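# Slide the paper roll onto the wooden holder's post

## Task

Place the paper roll over the upright post of the wooden holder so that it sits down on the holder's base, then release it so no gripper (or wrist camera cable) is touching the roll.

## Robot and tools

Robot: two arms, left_arm and right_arm, each ending in a two-finger gripper with a wrist camera (cam_left_wrist, cam_right_wrist). A fixed overhead camera, cam_high, also watches the table. All images are 672x504 pixels. A loose object may occasionally get a brief shove from outside. Nothing may end up on the floor or be left resting off the table.

Frame: one scene frame for both arms. Origin sits at table-top height, halfway between the two arms' nominal bases. +x points out over the table, +z points up, and left_arm lives on the +y side (arm names do not match image left/right). Actual bases are offset from nominal; a BASES line, when present, gives their calibrated spots. Reported hand positions and orientations can be a few centimetres off, more when reaching far.

Gripper axes: the fingers extend along the gripper's +z and open/close along its y. end_effector_position is the point between the pads, roughly 1 cm short of the fingertips.

Row format (used by every moving command): 16 numbers in one flat list covering both arms, even if only one moves: left_arm x, y, z, qw, qx, qy, qz, opening, then right_arm x, y, z, qw, qx, qy, qz, opening. x, y, z are an absolute target position in metres in the scene frame; qw..qz are an absolute target orientation quaternion, w first, in the scene frame. So each arm's part is a pose. Opening is a command from -1 (closed) to +1 (fully open, 0.094 m); between the ends the fingers go to where grip_measured would read that value. To keep an arm still, repeat its last reported pose and the opening it should keep; for steady orientation reuse the same quaternion each time rather than the drifting reported one.

Tools:
- execute_actions {actions, cameras}. actions=[] just reports state (with images). One action {"rows": [...], "steps": n} plays up to 15 rows, one per 1/30 s control step (n at most 15, default 15, at least 5); the final row repeats if rows run out. Each row's targets must be within 0.6 m of that arm's last reported position along each of its gripper's axes, or the whole call is refused. {"steps": n} alone waits up to 300 steps counted from the previous result, including your reply time. Results arrive 5 steps before the action finishes; those steps run afterwards.
- move {target, speed, blend, blocking, cameras}: target is one 16-number row or a list of up to 15 rows (a waypoint path sharing a 10 s cap; no 0.6 m limit). Grippers travel straight lines, all finishing together, at least 0.5 s. speed is the path top speed in m/s, 0.002 to 2.9, default 0.25 (rotation up to twice that in rad/s); one value or one per waypoint. blend, in metres, rounds corners at intermediate waypoints (default 0). blocking=false returns about 0.5 s after starting. Opening changes on the first row are sent at once; on later rows they are applied after arriving and settling. Moves do not avoid obstacles or the other arm; grippers lag and overshoot more at high speed. Avoid paths passing near an arm's own base.
- wait {seconds 0 to 10}: lets time pass; a running move keeps going.
- stop: brakes a running move (needs stopping distance).
- zoom_image {camera, region [x0,y0,x1,y1]} in pixels, at most 504x504, of the latest image.


Result lines: end_effector_position and end_effector_quat_wxyz per arm; grip_measured (same scale as opening; reads up to ~2.7 mm wide when empty; on a hard part a bit narrower than the part); Joint positions (last entry is finger opening in metres); Joint velocities ("within noise" means still); Joint torques (include gravity, have offsets and noise; first three wrap at ±28 N m); Hand target (current controller goal). A move adds a "move:" line: done, off_target, moving, held, fault, etc., plus limits such as paced (pose clipped) or held (steps withheld). done means within 10 mm and 2 degrees; neither done nor off_target tells you about contact. Friction and weight can leave a hand a centimetre or more off in free air.

Control behaviour: commanded orientation is clipped to 40 degrees from the current one per step; position takes priority. Elbows never fully straighten. Very small moves may not start.

Gripping: the gripper squeezes at roughly 50-64 N per pad once commanded about 0.05 (0.11+ for round items) below the touch reading; grip_measured keeps following the command, so it won't show the contact. Close gently on deformable things like a paper roll. To release, command well above grip_measured.

Cautions: no drops, no releasing a moving object, no slamming or hard shoving. Arms must not collide or pinch each other's fingers; the clearance check won't stop gripper-to-gripper contact. Holding loads, stretching out or pushing at unreachable poses heats motors: MOTOR HOT at 75 °C, an over-temperature fold at 90 °C disables that arm, and at 100 °C it goes limp. Joint ranges (rad): waist -2.618 to 3.054, shoulder 0 to 3.142, elbow 0 to 3.142 (straight 2.901), wrist pitch and yaw ±1.571, wrist roll ±2.094. Camera calibrations (K, distortion, T_world_to_cam) are given per camera and may be slightly off; wrist camera images may lag during motion.

Each tool is called as a command line: name --argument value for each argument, lists and objects as JSON in quotes; but a table of rows of numbers goes row by row, as --pt "numbers of a row", without its own name.

## Session

execute_actions --actions '[]' --cameras '["all"]'

Scene clock: 0.00 s of 4400.00 s.
left_arm: end_effector_position=(+0.3990, +0.2155, +0.3339) grip_measured=+1.000 end_effector_quat_wxyz=(+0.613, -0.149, +0.751, -0.193) | right_arm: end_effector_position=(+0.2363, -0.1520, +0.2376) grip_measured=+1.000 end_effector_quat_wxyz=(+0.503, -0.064, +0.821, +0.263)
Joint positions: left_arm=[-0.192 0.968 0.891 -0.096 -0.063 -0.512 0.094] | right_arm=[0.621 0.795 0.631 -0.201 0.071 0.431 0.094]
Joint velocities: within noise
Joint torques (N m): no reading
Motor temperatures (°C): left_arm=[23 24 21 24 22 21 23] | right_arm=[23 23 23 22 22 23 24]
Heat: left arm: 24 °C; right arm: 24 °C.
Hand target: left_arm +0.3971, +0.2160, +0.3393; +0.618, -0.147, +0.748, -0.193 | right_arm +0.2363, -0.1523, +0.2440; +0.509, -0.063, +0.816, +0.265

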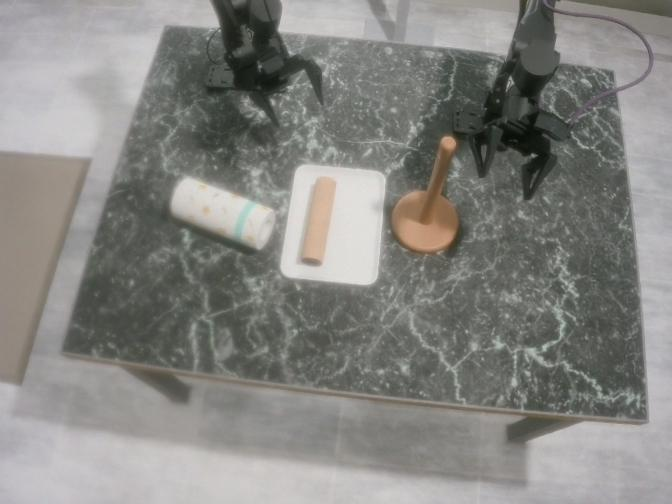

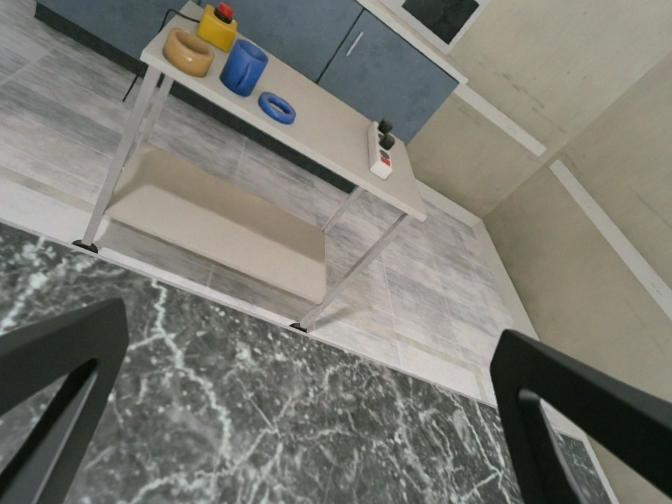

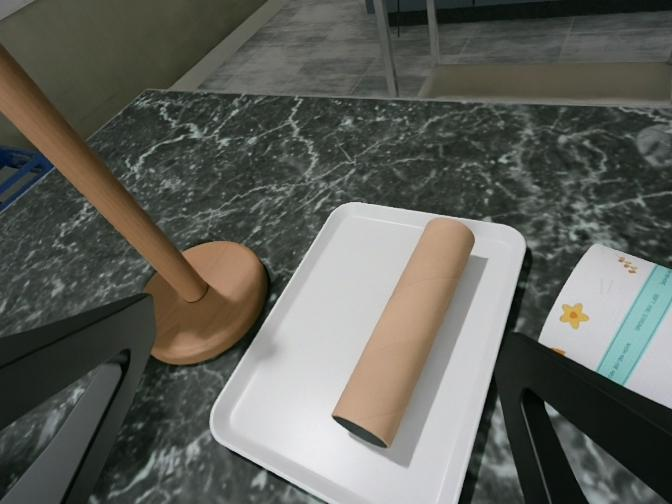

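zoom_image --camera "cam_high" --region '[150, 150, 300, 262]'

zoom_image --camera "cam_high" --region '[370, 125, 490, 260]'

zoom_image --camera "cam_high" --region '[180, 0, 620, 200]'

Scaled by 3.360 from the camera's 672x504 image, which has a finer 960x720 frame.

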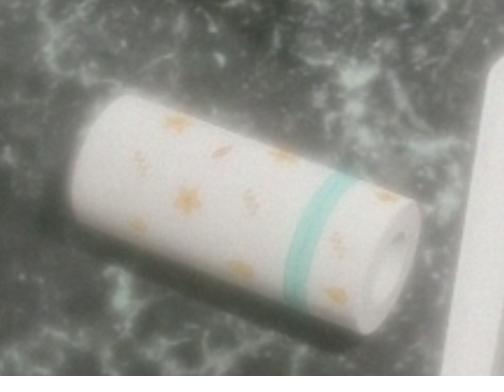

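Scaled by 3.733 from the camera's 672x504 image, which has a finer 960x720 frame.

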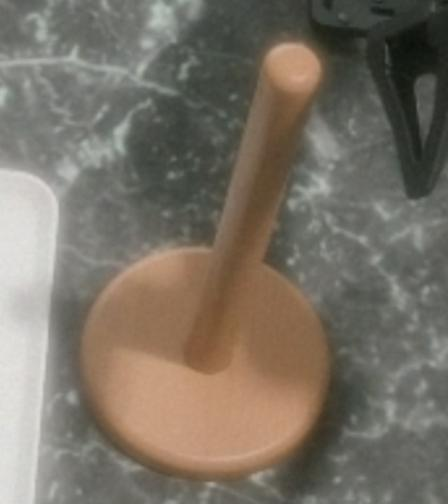

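Scaled by 1.145 from the camera's 672x504 image, which has a finer 960x720 frame.

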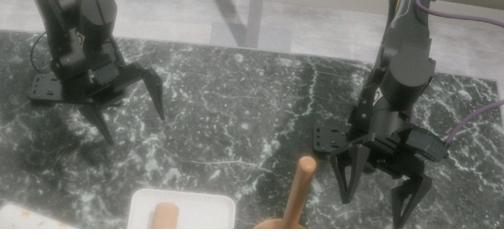

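zoom_image --camera "cam_right_wrist" --region '[100, 200, 300, 380]'

move --target '[0.307, 0.506, 0.334, 0.6371, -0.4524, 0.6177, 0.0842, 1.0, 0.369, -0.2935, 0.145, 0.0, -0.5996, 0.8003, 0.0, 1.0]' --speed 0.6

Scaled by 2.520 from the camera's 672x504 image, which has a finer 960x720 frame.

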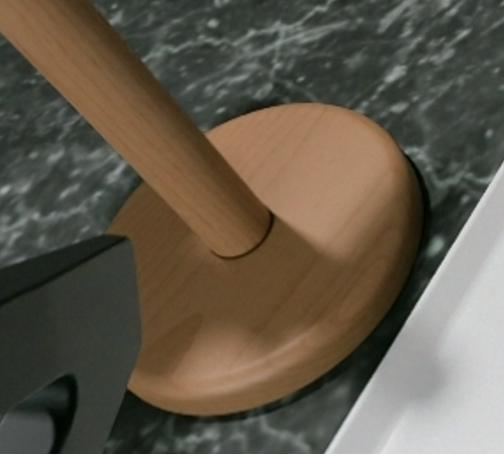

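Scene clock: 15.33 s of 4400.00 s.
left_arm: end_effector_position=(+0.3075, +0.5028, +0.3269) grip_measured=+1.000 end_effector_quat_wxyz=(+0.631, -0.452, +0.625, +0.080) | right_arm: end_effector_position=(+0.3657, -0.2956, +0.1487) grip_measured=+1.000 end_effector_quat_wxyz=(+0.009, -0.594, +0.804, -0.002)
Joint positions: left_arm=[0.667 0.946 0.87 -0.116 -0.067 -0.513 0.094] | right_arm=[0.073 2.051 1.987 -1.49 -0.006 -1.186 0.094]
Joint velocities: within noise
Joint torques (N m): left_arm=[0.47 -2.13 9.03 2.24 -0.05 -0.03] | right_arm=[0.59 -9.37 9.4 0.06 0.05 -0.04]
Motor temperatures (°C): left_arm=[23 24 22 28 22 21 23] | right_arm=[23 24 24 26 22 23 24]
Heat: left arm: 28 °C; right arm: 26 °C.
Hand target: left_arm +0.3069, +0.5059, +0.3339; +0.637, -0.453, +0.618, +0.084 | right_arm +0.3688, -0.2935, +0.1449; +0.000, -0.600, +0.800, +0.000
Off the commanded pose: left_arm 0.008 m, 1 deg | right_arm 0.005 m, 1 deg.
Kept back: nothing.
move: done
camera_calibration:
cam_left_wrist: T_world_to_cam=[[0.620884, -0.530531, 0.577096, -0.116916], [-0.0906527, -0.779838, -0.619383, 0.647506], [0.778643, 0.332249, -0.532283, -0.128866], [0, 0, 0, 1]] pos_world=[0.23163, 0.485737, 0.399933]
cam_right_wrist: T_world_to_cam=[[0.984429, -0.175474, -0.0104554, -0.411119], [-0.150285, -0.870986, 0.467759, -0.248265], [-0.0911859, -0.458904, -0.883794, 0.13297], [0, 0, 0, 1]] pos_world=[0.379532, -0.227355, 0.229348]

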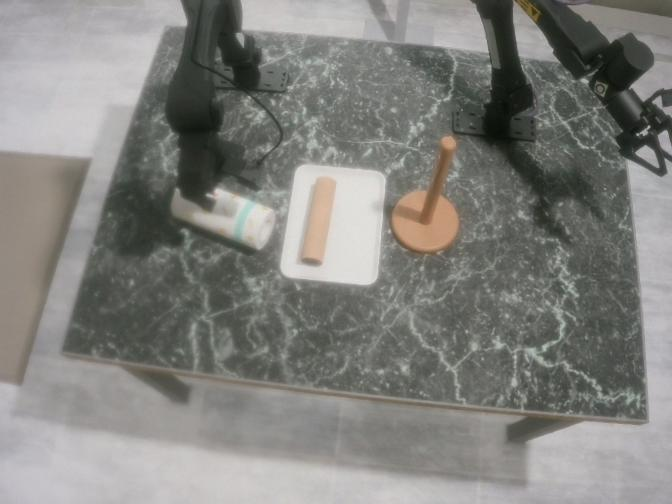

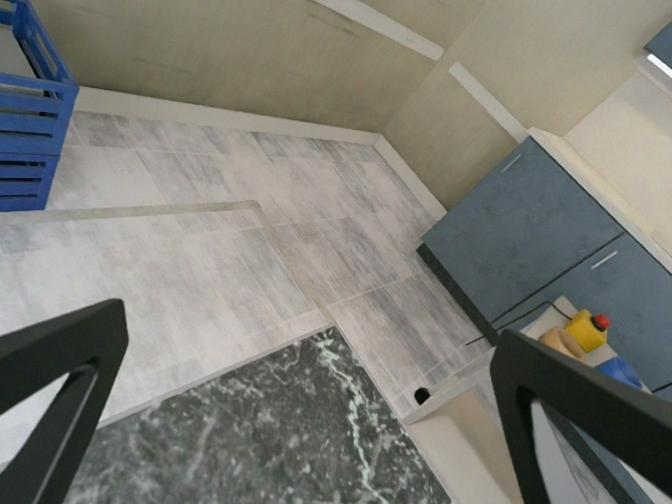

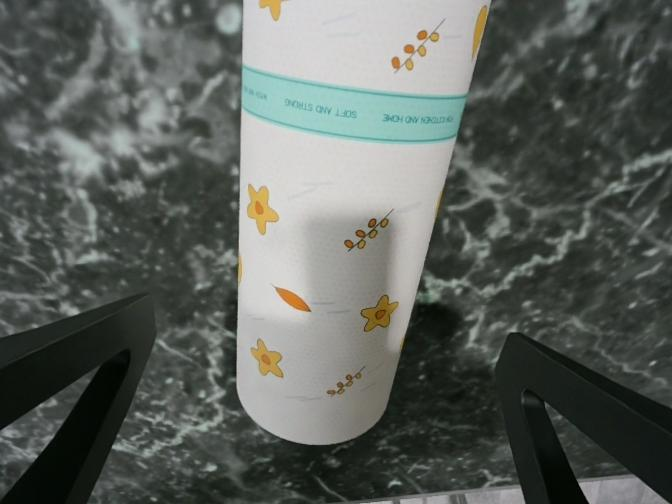

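move --pt "0.307 0.506 0.334 0.6371 -0.4524 0.6177 0.0842 1.0 0.3685 -0.2935 0.035 0.0 -0.594 0.8045 0.0 1.0" --pt "0.307 0.506 0.334 0.6371 -0.4524 0.6177 0.0842 1.0 0.3685 -0.2935 0.035 0.0 -0.594 0.8045 0.0 0.6" --speed 0.25 --cameras '["cam_right_wrist", "cam_high"]'

Scene clock: 19.27 s of 4400.00 s.
left_arm: end_effector_position=(+0.3075, +0.5028, +0.3270) grip_measured=+1.000 end_effector_quat_wxyz=(+0.632, -0.452, +0.624, +0.080) | right_arm: end_effector_position=(+0.3714, -0.2962, +0.0461) grip_measured=+0.697 end_effector_quat_wxyz=(+0.010, -0.593, +0.805, -0.006)
Joint positions: left_arm=[0.667 0.946 0.87 -0.115 -0.067 -0.513 0.094] | right_arm=[0.073 2.077 1.616 -1.087 0 -1.185 0.08]
Joint velocities: within noise
Joint torques (N m): left_arm=[0.4 -2.11 9.06 2.27 -0.08 -0.04] | right_arm=[0.57 -10.56 5.3 0.34 0.01 0.08]
Motor temperatures (°C): left_arm=[23 24 22 29 22 21 23] | right_arm=[23 24 24 25 22 23 24]
Heat: left arm: 29 °C; right arm: 25 °C.
Hand target: left_arm +0.3069, +0.5059, +0.3339; +0.637, -0.453, +0.618, +0.084 | right_arm +0.3683, -0.2936, +0.0352; +0.000, -0.594, +0.804, +0.000
Off the commanded pose: left_arm 0.008 m, 1 deg | right_arm 0.012 m, 1 deg.
Kept back: nothing.
move: off_target (right_arm); target 2's new opening was sent with right_arm's hand 0.012 m and 1 deg from that target
camera_calibration:
cam_right_wrist: T_world_to_cam=[[0.984193, -0.177087, -0.00189688, -0.418789], [-0.155306, -0.868193, 0.471297, -0.197435], [-0.0851073, -0.463553, -0.881972, 0.0388901], [0, 0, 0, 1]] pos_world=[0.384816, -0.227546, 0.126556]
Images, in order (width x height): cam_high 672x504, cam_right_wrist 672x504.

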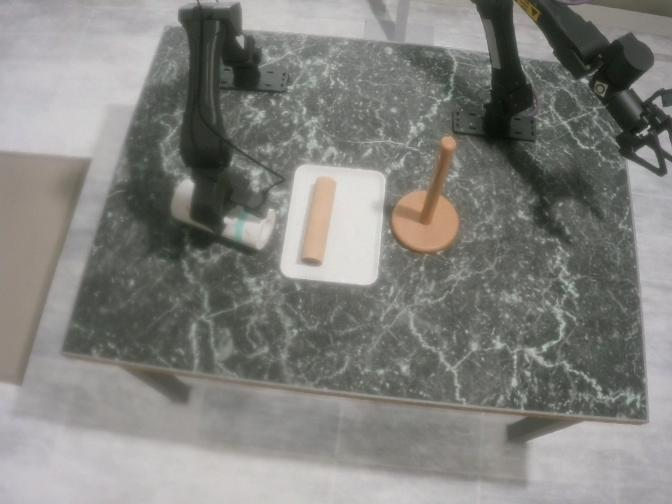

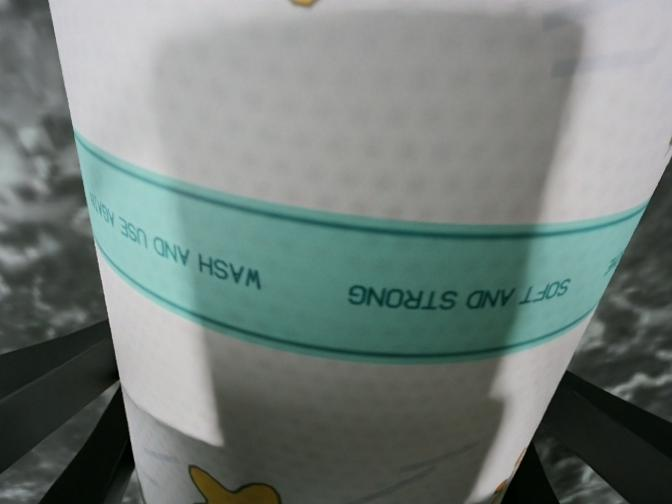

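move --pt "0.307 0.506 0.334 0.6371 -0.4524 0.6177 0.0842 1.0 0.3685 -0.2900 0.125 0.0 -0.594 0.8045 0.0 0.5" --pt "0.307 0.506 0.334 0.6371 -0.4524 0.6177 0.0842 1.0 0.360 -0.02 0.455 0.6355 -0.3100 0.6355 0.3100 0.5" --pt "0.307 0.506 0.334 0.6371 -0.4524 0.6177 0.0842 1.0 0.322 0.129 0.455 0.6355 -0.3100 0.6355 0.3100 0.5" --speed '[0.3, 0.6, 0.4]' --blend '[0.03, 0.05, 0]' --cameras '["cam_high", "cam_right_wrist"]'

zoom_image --camera "cam_high" --region '[350, 20, 560, 260]'

Scene clock: 24.87 s of 4400.00 s.
left_arm: end_effector_position=(+0.3076, +0.5028, +0.3271) grip_measured=+1.000 end_effector_quat_wxyz=(+0.632, -0.452, +0.624, +0.080) | right_arm: end_effector_position=(+0.3152, +0.1280, +0.4439) grip_measured=+0.700 end_effector_quat_wxyz=(+0.624, -0.322, +0.641, +0.309)
Joint positions: left_arm=[0.667 0.946 0.87 -0.115 -0.067 -0.513 0.094] | right_arm=[0.918 1.815 1.884 -0.098 0.007 -0.006 0.08]
Joint velocities: within noise
Joint torques (N m): left_arm=[0.43 -2.11 9.11 2.26 -0.07 -0.02] | right_arm=[-0.35 -9.26 11.64 2.08 0.13 0.1]
Motor temperatures (°C): left_arm=[23 24 23 29 22 21 23] | right_arm=[23 25 24 25 22 23 24]
Heat: left arm: 29 °C; right arm: 25 °C.
Hand target: left_arm +0.3069, +0.5059, +0.3339; +0.637, -0.453, +0.618, +0.084 | right_arm +0.3215, +0.1284, +0.4546; +0.636, -0.310, +0.635, +0.310
Off the commanded pose: left_arm 0.008 m, 1 deg | right_arm 0.013 m, 2 deg.
Kept back: nothing.
move: off_target (right_arm)
camera_calibration:
cam_right_wrist: T_world_to_cam=[[0.80887, -0.574069, 0.127178, -0.238735], [-0.203321, -0.47603, -0.855602, 0.52857], [0.551715, 0.666213, -0.501767, 0.0673714], [0, 0, 0, 1]] pos_world=[0.263405, 0.0696817, 0.516413]
Images, in order (width x height): cam_high 672x504, cam_right_wrist 672x504.

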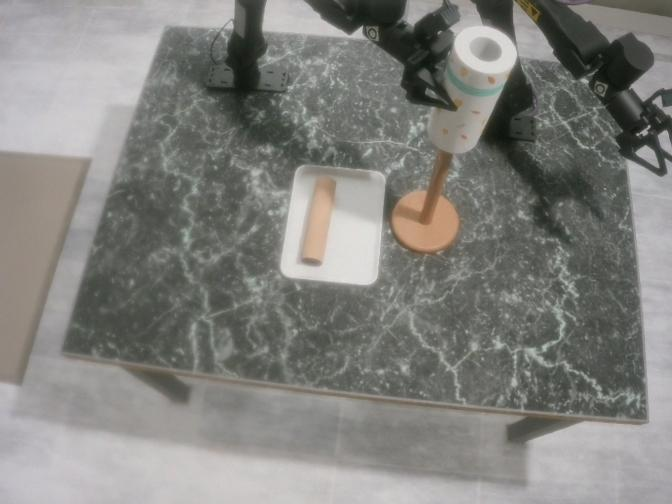

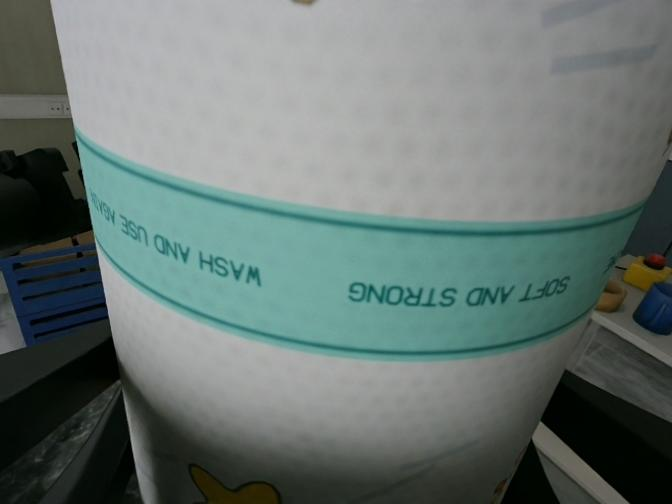

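Scaled by 2.100 from the camera's 672x504 image, which has a finer 960x720 frame.

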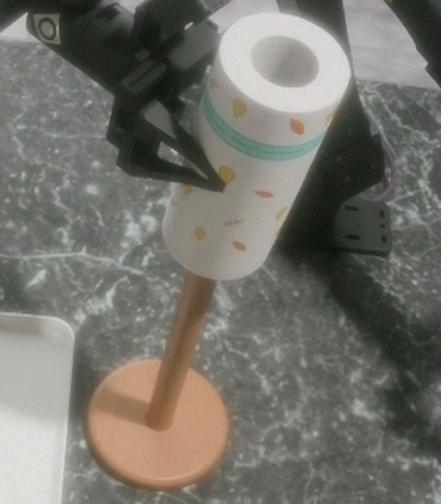

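zoom_image --camera "cam_high" --region '[410, 90, 510, 170]'

zoom_image --camera "cam_high" --region '[430, 15, 530, 95]'

Scaled by 5.040 from the camera's 672x504 image, which has a finer 960x720 frame.

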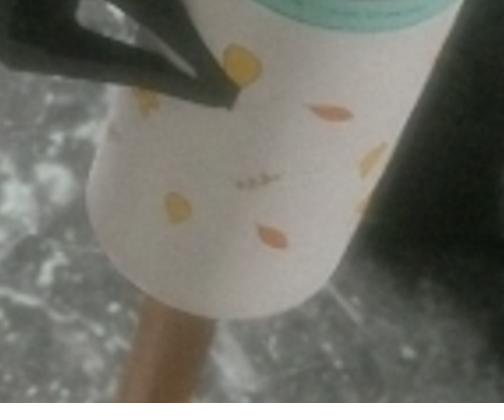

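Scaled by 5.040 from the camera's 672x504 image, which has a finer 960x720 frame.

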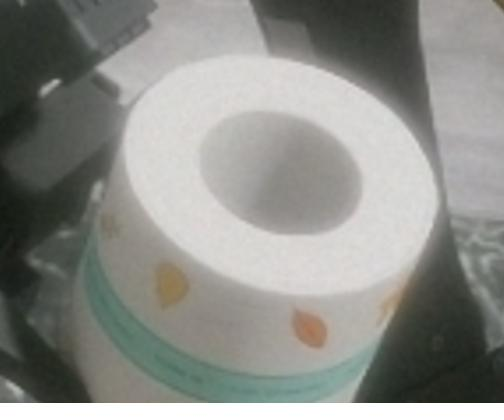

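move --target '[0.307, 0.506, 0.334, 0.6371, -0.4524, 0.6177, 0.0842, 1.0, 0.3173, 0.1243, 0.431, 0.6535, -0.3010, 0.6170, 0.3188, 0.5]' --speed 0.15 --cameras '["cam_high"]'

zoom_image --camera "cam_high" --region '[410, 90, 510, 170]'

zoom_image --camera "cam_high" --region '[430, 15, 530, 95]'

Scene clock: 32.67 s of 4400.00 s.
left_arm: end_effector_position=(+0.3076, +0.5028, +0.3271) grip_measured=+1.000 end_effector_quat_wxyz=(+0.632, -0.452, +0.624, +0.080) | right_arm: end_effector_position=(+0.3226, +0.1350, +0.4020) grip_measured=+0.700 end_effector_quat_wxyz=(+0.630, -0.317, +0.639, +0.307)
Joint positions: left_arm=[0.667 0.946 0.87 -0.115 -0.067 -0.513 0.094] | right_arm=[0.918 1.815 1.701 0.096 0.017 -0.006 0.08]
Joint velocities: within noise
Joint torques (N m): left_arm=[0.49 -2.11 9.13 2.27 -0.08 -0.01] | right_arm=[-0.1 -15.34 7.02 2.42 0.02 0.07]
Motor temperatures (°C): left_arm=[23 24 23 30 22 21 23] | right_arm=[23 25 25 26 22 23 25]
Heat: left arm: 30 °C; right arm: 26 °C.
Hand target: left_arm +0.3069, +0.5059, +0.3339; +0.637, -0.453, +0.618, +0.084 | right_arm +0.3171, +0.1242, +0.4305; +0.653, -0.301, +0.617, +0.319
Off the commanded pose: left_arm 0.008 m, 1 deg | right_arm 0.031 m, 4 deg.
Kept back: nothing.
move: off_target (right_arm)
Images, in order (width x height): cam_high 672x504.

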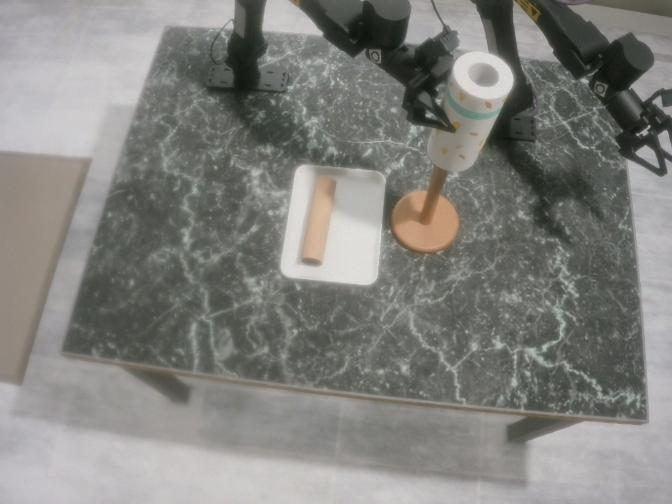

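Scaled by 5.040 from the camera's 672x504 image, which has a finer 960x720 frame.

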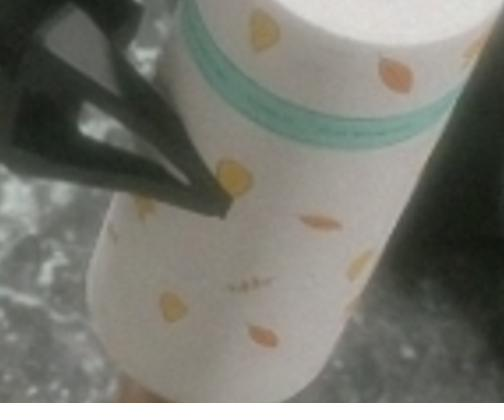

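Scaled by 5.040 from the camera's 672x504 image, which has a finer 960x720 frame.

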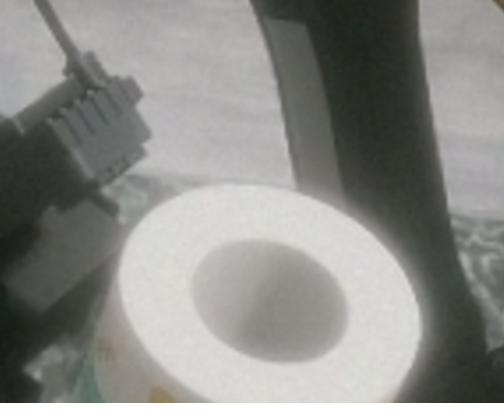

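move --pt "0.307 0.506 0.334 0.6371 -0.4524 0.6177 0.0842 1.0 0.3174 0.1298 0.465 0.6424 -0.3086 0.6259 0.3168 0.5" --pt "0.307 0.506 0.334 0.6371 -0.4524 0.6177 0.0842 1.0 0.3174 0.1298 0.365 0.6424 -0.3086 0.6259 0.3168 0.5" --speed '[0.2, 0.15]' --cameras '["cam_high"]'

zoom_image --camera "cam_high" --region '[390, 40, 520, 260]'

Scene clock: 37.70 s of 4400.00 s.
left_arm: end_effector_position=(+0.3076, +0.5028, +0.3271) grip_measured=+1.000 end_effector_quat_wxyz=(+0.632, -0.452, +0.624, +0.080) | right_arm: end_effector_position=(+0.3230, +0.1351, +0.3434) grip_measured=+0.700 end_effector_quat_wxyz=(+0.625, -0.319, +0.644, +0.304)
Joint positions: left_arm=[0.667 0.946 0.87 -0.115 -0.067 -0.513 0.094] | right_arm=[0.918 1.814 1.482 0.298 0.018 -0.006 0.08]
Joint velocities: within noise
Joint torques (N m): left_arm=[0.46 -2.09 9.1 2.26 -0.07 -0.03] | right_arm=[0.2 -14.52 6.83 2.37 0 0.08]
Motor temperatures (°C): left_arm=[23 24 23 30 22 21 23] | right_arm=[23 26 25 28 22 23 25]
Heat: left arm: 30 °C; right arm: 28 °C.
Hand target: left_arm +0.3069, +0.5059, +0.3339; +0.637, -0.453, +0.618, +0.084 | right_arm +0.3173, +0.1298, +0.3649; +0.642, -0.309, +0.626, +0.317
Off the commanded pose: left_arm 0.008 m, 1 deg | right_arm 0.023 m, 3 deg.
Kept back: nothing.
move: off_target (right_arm)
Images, in order (width x height): cam_high 672x504.

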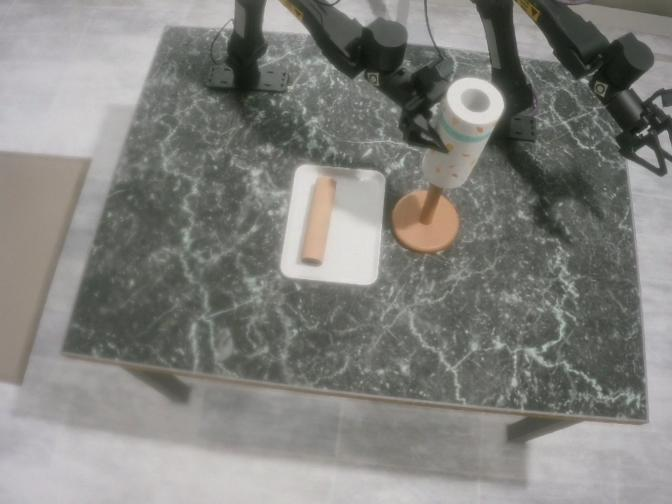

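Scaled by 2.291 from the camera's 672x504 image, which has a finer 960x720 frame.

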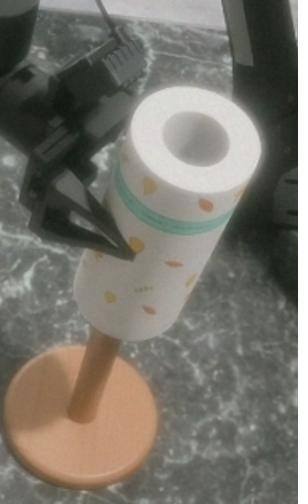

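move --target '[0.307, 0.506, 0.334, 0.6371, -0.4524, 0.6177, 0.0842, 1.0, 0.318, 0.1305, 0.13, 0.6424, -0.3086, 0.6259, 0.3168, 0.5]' --speed 0.2 --cameras '["cam_high"]'

zoom_image --camera "cam_high" --region '[370, 80, 520, 270]'

Scene clock: 40.53 s of 4400.00 s.
left_arm: end_effector_position=(+0.3076, +0.5028, +0.3271) grip_measured=+1.000 end_effector_quat_wxyz=(+0.632, -0.452, +0.624, +0.080) | right_arm: end_effector_position=(+0.3211, +0.1298, +0.1365) grip_measured=+0.700 end_effector_quat_wxyz=(+0.639, -0.306, +0.633, +0.312)
Joint positions: left_arm=[0.667 0.946 0.87 -0.115 -0.067 -0.513 0.094] | right_arm=[0.918 2.195 1.045 1.161 0.027 0.003 0.08]
Joint velocities: within noise
Joint torques (N m): left_arm=[0.46 -2.17 9.09 2.27 -0.08 -0.05] | right_arm=[0.1 -10.43 4.97 2.46 -0.14 -0.01]
Motor temperatures (°C): left_arm=[23 24 23 30 22 21 23] | right_arm=[23 26 25 28 22 23 25]
Heat: left arm: 30 °C; right arm: 28 °C.
Hand target: left_arm +0.3069, +0.5059, +0.3339; +0.637, -0.453, +0.618, +0.084 | right_arm +0.3179, +0.1304, +0.1301; +0.642, -0.309, +0.626, +0.316
Off the commanded pose: left_arm 0.008 m, 1 deg | right_arm 0.007 m, 1 deg.
Kept back: nothing.
move: done
Images, in order (width x height): cam_high 672x504.

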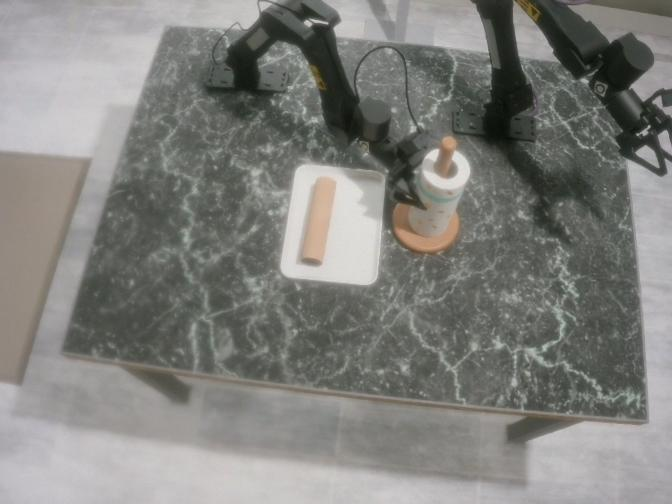

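Scaled by 2.653 from the camera's 672x504 image, which has a finer 960x720 frame.

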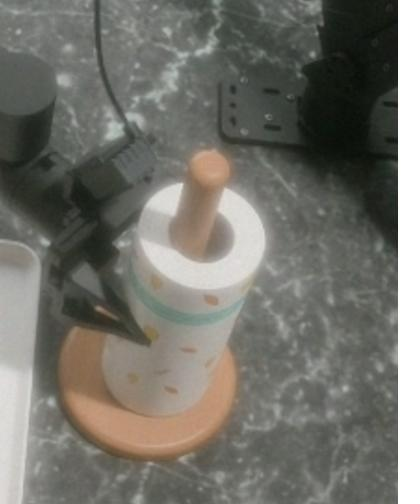

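move --pt "0.307 0.506 0.334 0.6371 -0.4524 0.6177 0.0842 1.0 0.318 0.1305 0.108 0.6424 -0.3086 0.6259 0.3168 0.5" --pt "0.307 0.506 0.334 0.6371 -0.4524 0.6177 0.0842 1.0 0.318 0.1305 0.108 0.6424 -0.3086 0.6259 0.3168 1.0" --pt "0.307 0.506 0.334 0.6371 -0.4524 0.6177 0.0842 1.0 0.2327 0.0195 0.118 0.6424 -0.3086 0.6259 0.3168 1.0" --speed '[0.1, 0.25, 0.3]' --cameras '["cam_high", "cam_right_wrist"]'

zoom_image --camera "cam_high" --region '[370, 80, 520, 270]'

Scene clock: 43.87 s of 4400.00 s.
left_arm: end_effector_position=(+0.3076, +0.5028, +0.3271) grip_measured=+1.000 end_effector_quat_wxyz=(+0.632, -0.452, +0.624, +0.080) | right_arm: end_effector_position=(+0.2362, +0.0181, +0.0806) grip_measured=+0.998 end_effector_quat_wxyz=(+0.594, -0.329, +0.675, +0.289)
Joint positions: left_arm=[0.667 0.946 0.87 -0.115 -0.067 -0.513 0.094] | right_arm=[0.921 2.01 0.434 1.449 0.027 0.003 0.094]
Joint velocities: within noise
Joint torques (N m): left_arm=[0.44 -2.07 9.09 2.26 -0.08 -0.02] | right_arm=[0.61 -11.79 2.35 3.23 -0.01 0.02]
Motor temperatures (°C): left_arm=[23 24 23 30 22 21 23] | right_arm=[23 26 24 29 22 23 25]
Heat: left arm: 30 °C; right arm: 29 °C.
Hand target: left_arm +0.3069, +0.5059, +0.3339; +0.637, -0.453, +0.618, +0.084 | right_arm +0.2327, +0.0194, +0.1167; +0.634, -0.312, +0.634, +0.313
Off the commanded pose: left_arm 0.008 m, 1 deg | right_arm 0.038 m, 9 deg.
joint sent to its limit (right arm) — joint 4 (wrist pitch), upper limit.
Kept back: nothing.
move: off_target (right_arm); target 2's new opening was sent with right_arm's hand 0.026 m and 3 deg from that target
camera_calibration:
cam_right_wrist: T_world_to_cam=[[0.806408, -0.579403, 0.118312, -0.19039], [-0.265307, -0.533276, -0.803261, 0.160774], [0.528505, 0.616368, -0.583758, 0.0149469], [0, 0, 0, 1]] pos_world=[0.188287, -0.0337887, 0.160394]
Images, in order (width x height): cam_high 672x504, cam_right_wrist 672x504.

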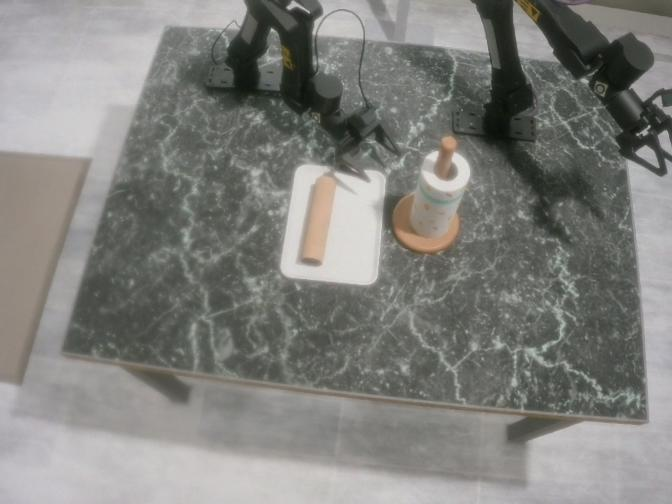

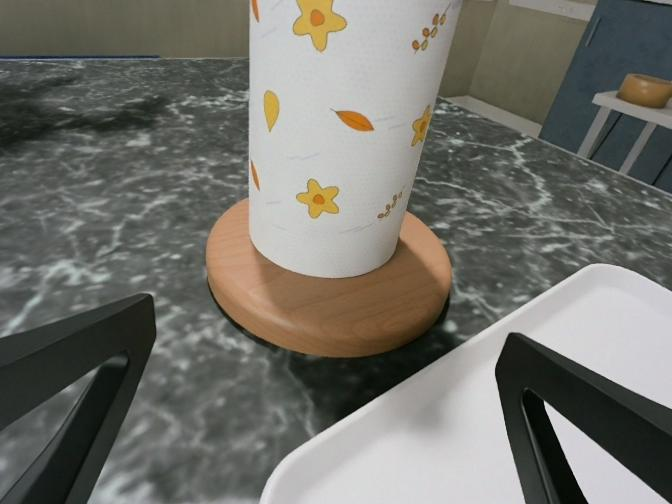

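Scaled by 2.653 from the camera's 672x504 image, which has a finer 960x720 frame.

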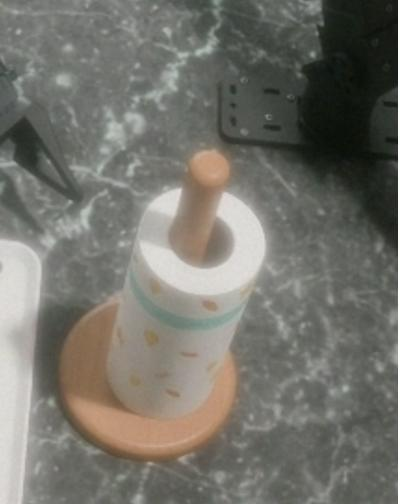

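finished_scene --scene 1

The scene is finished: the task was done.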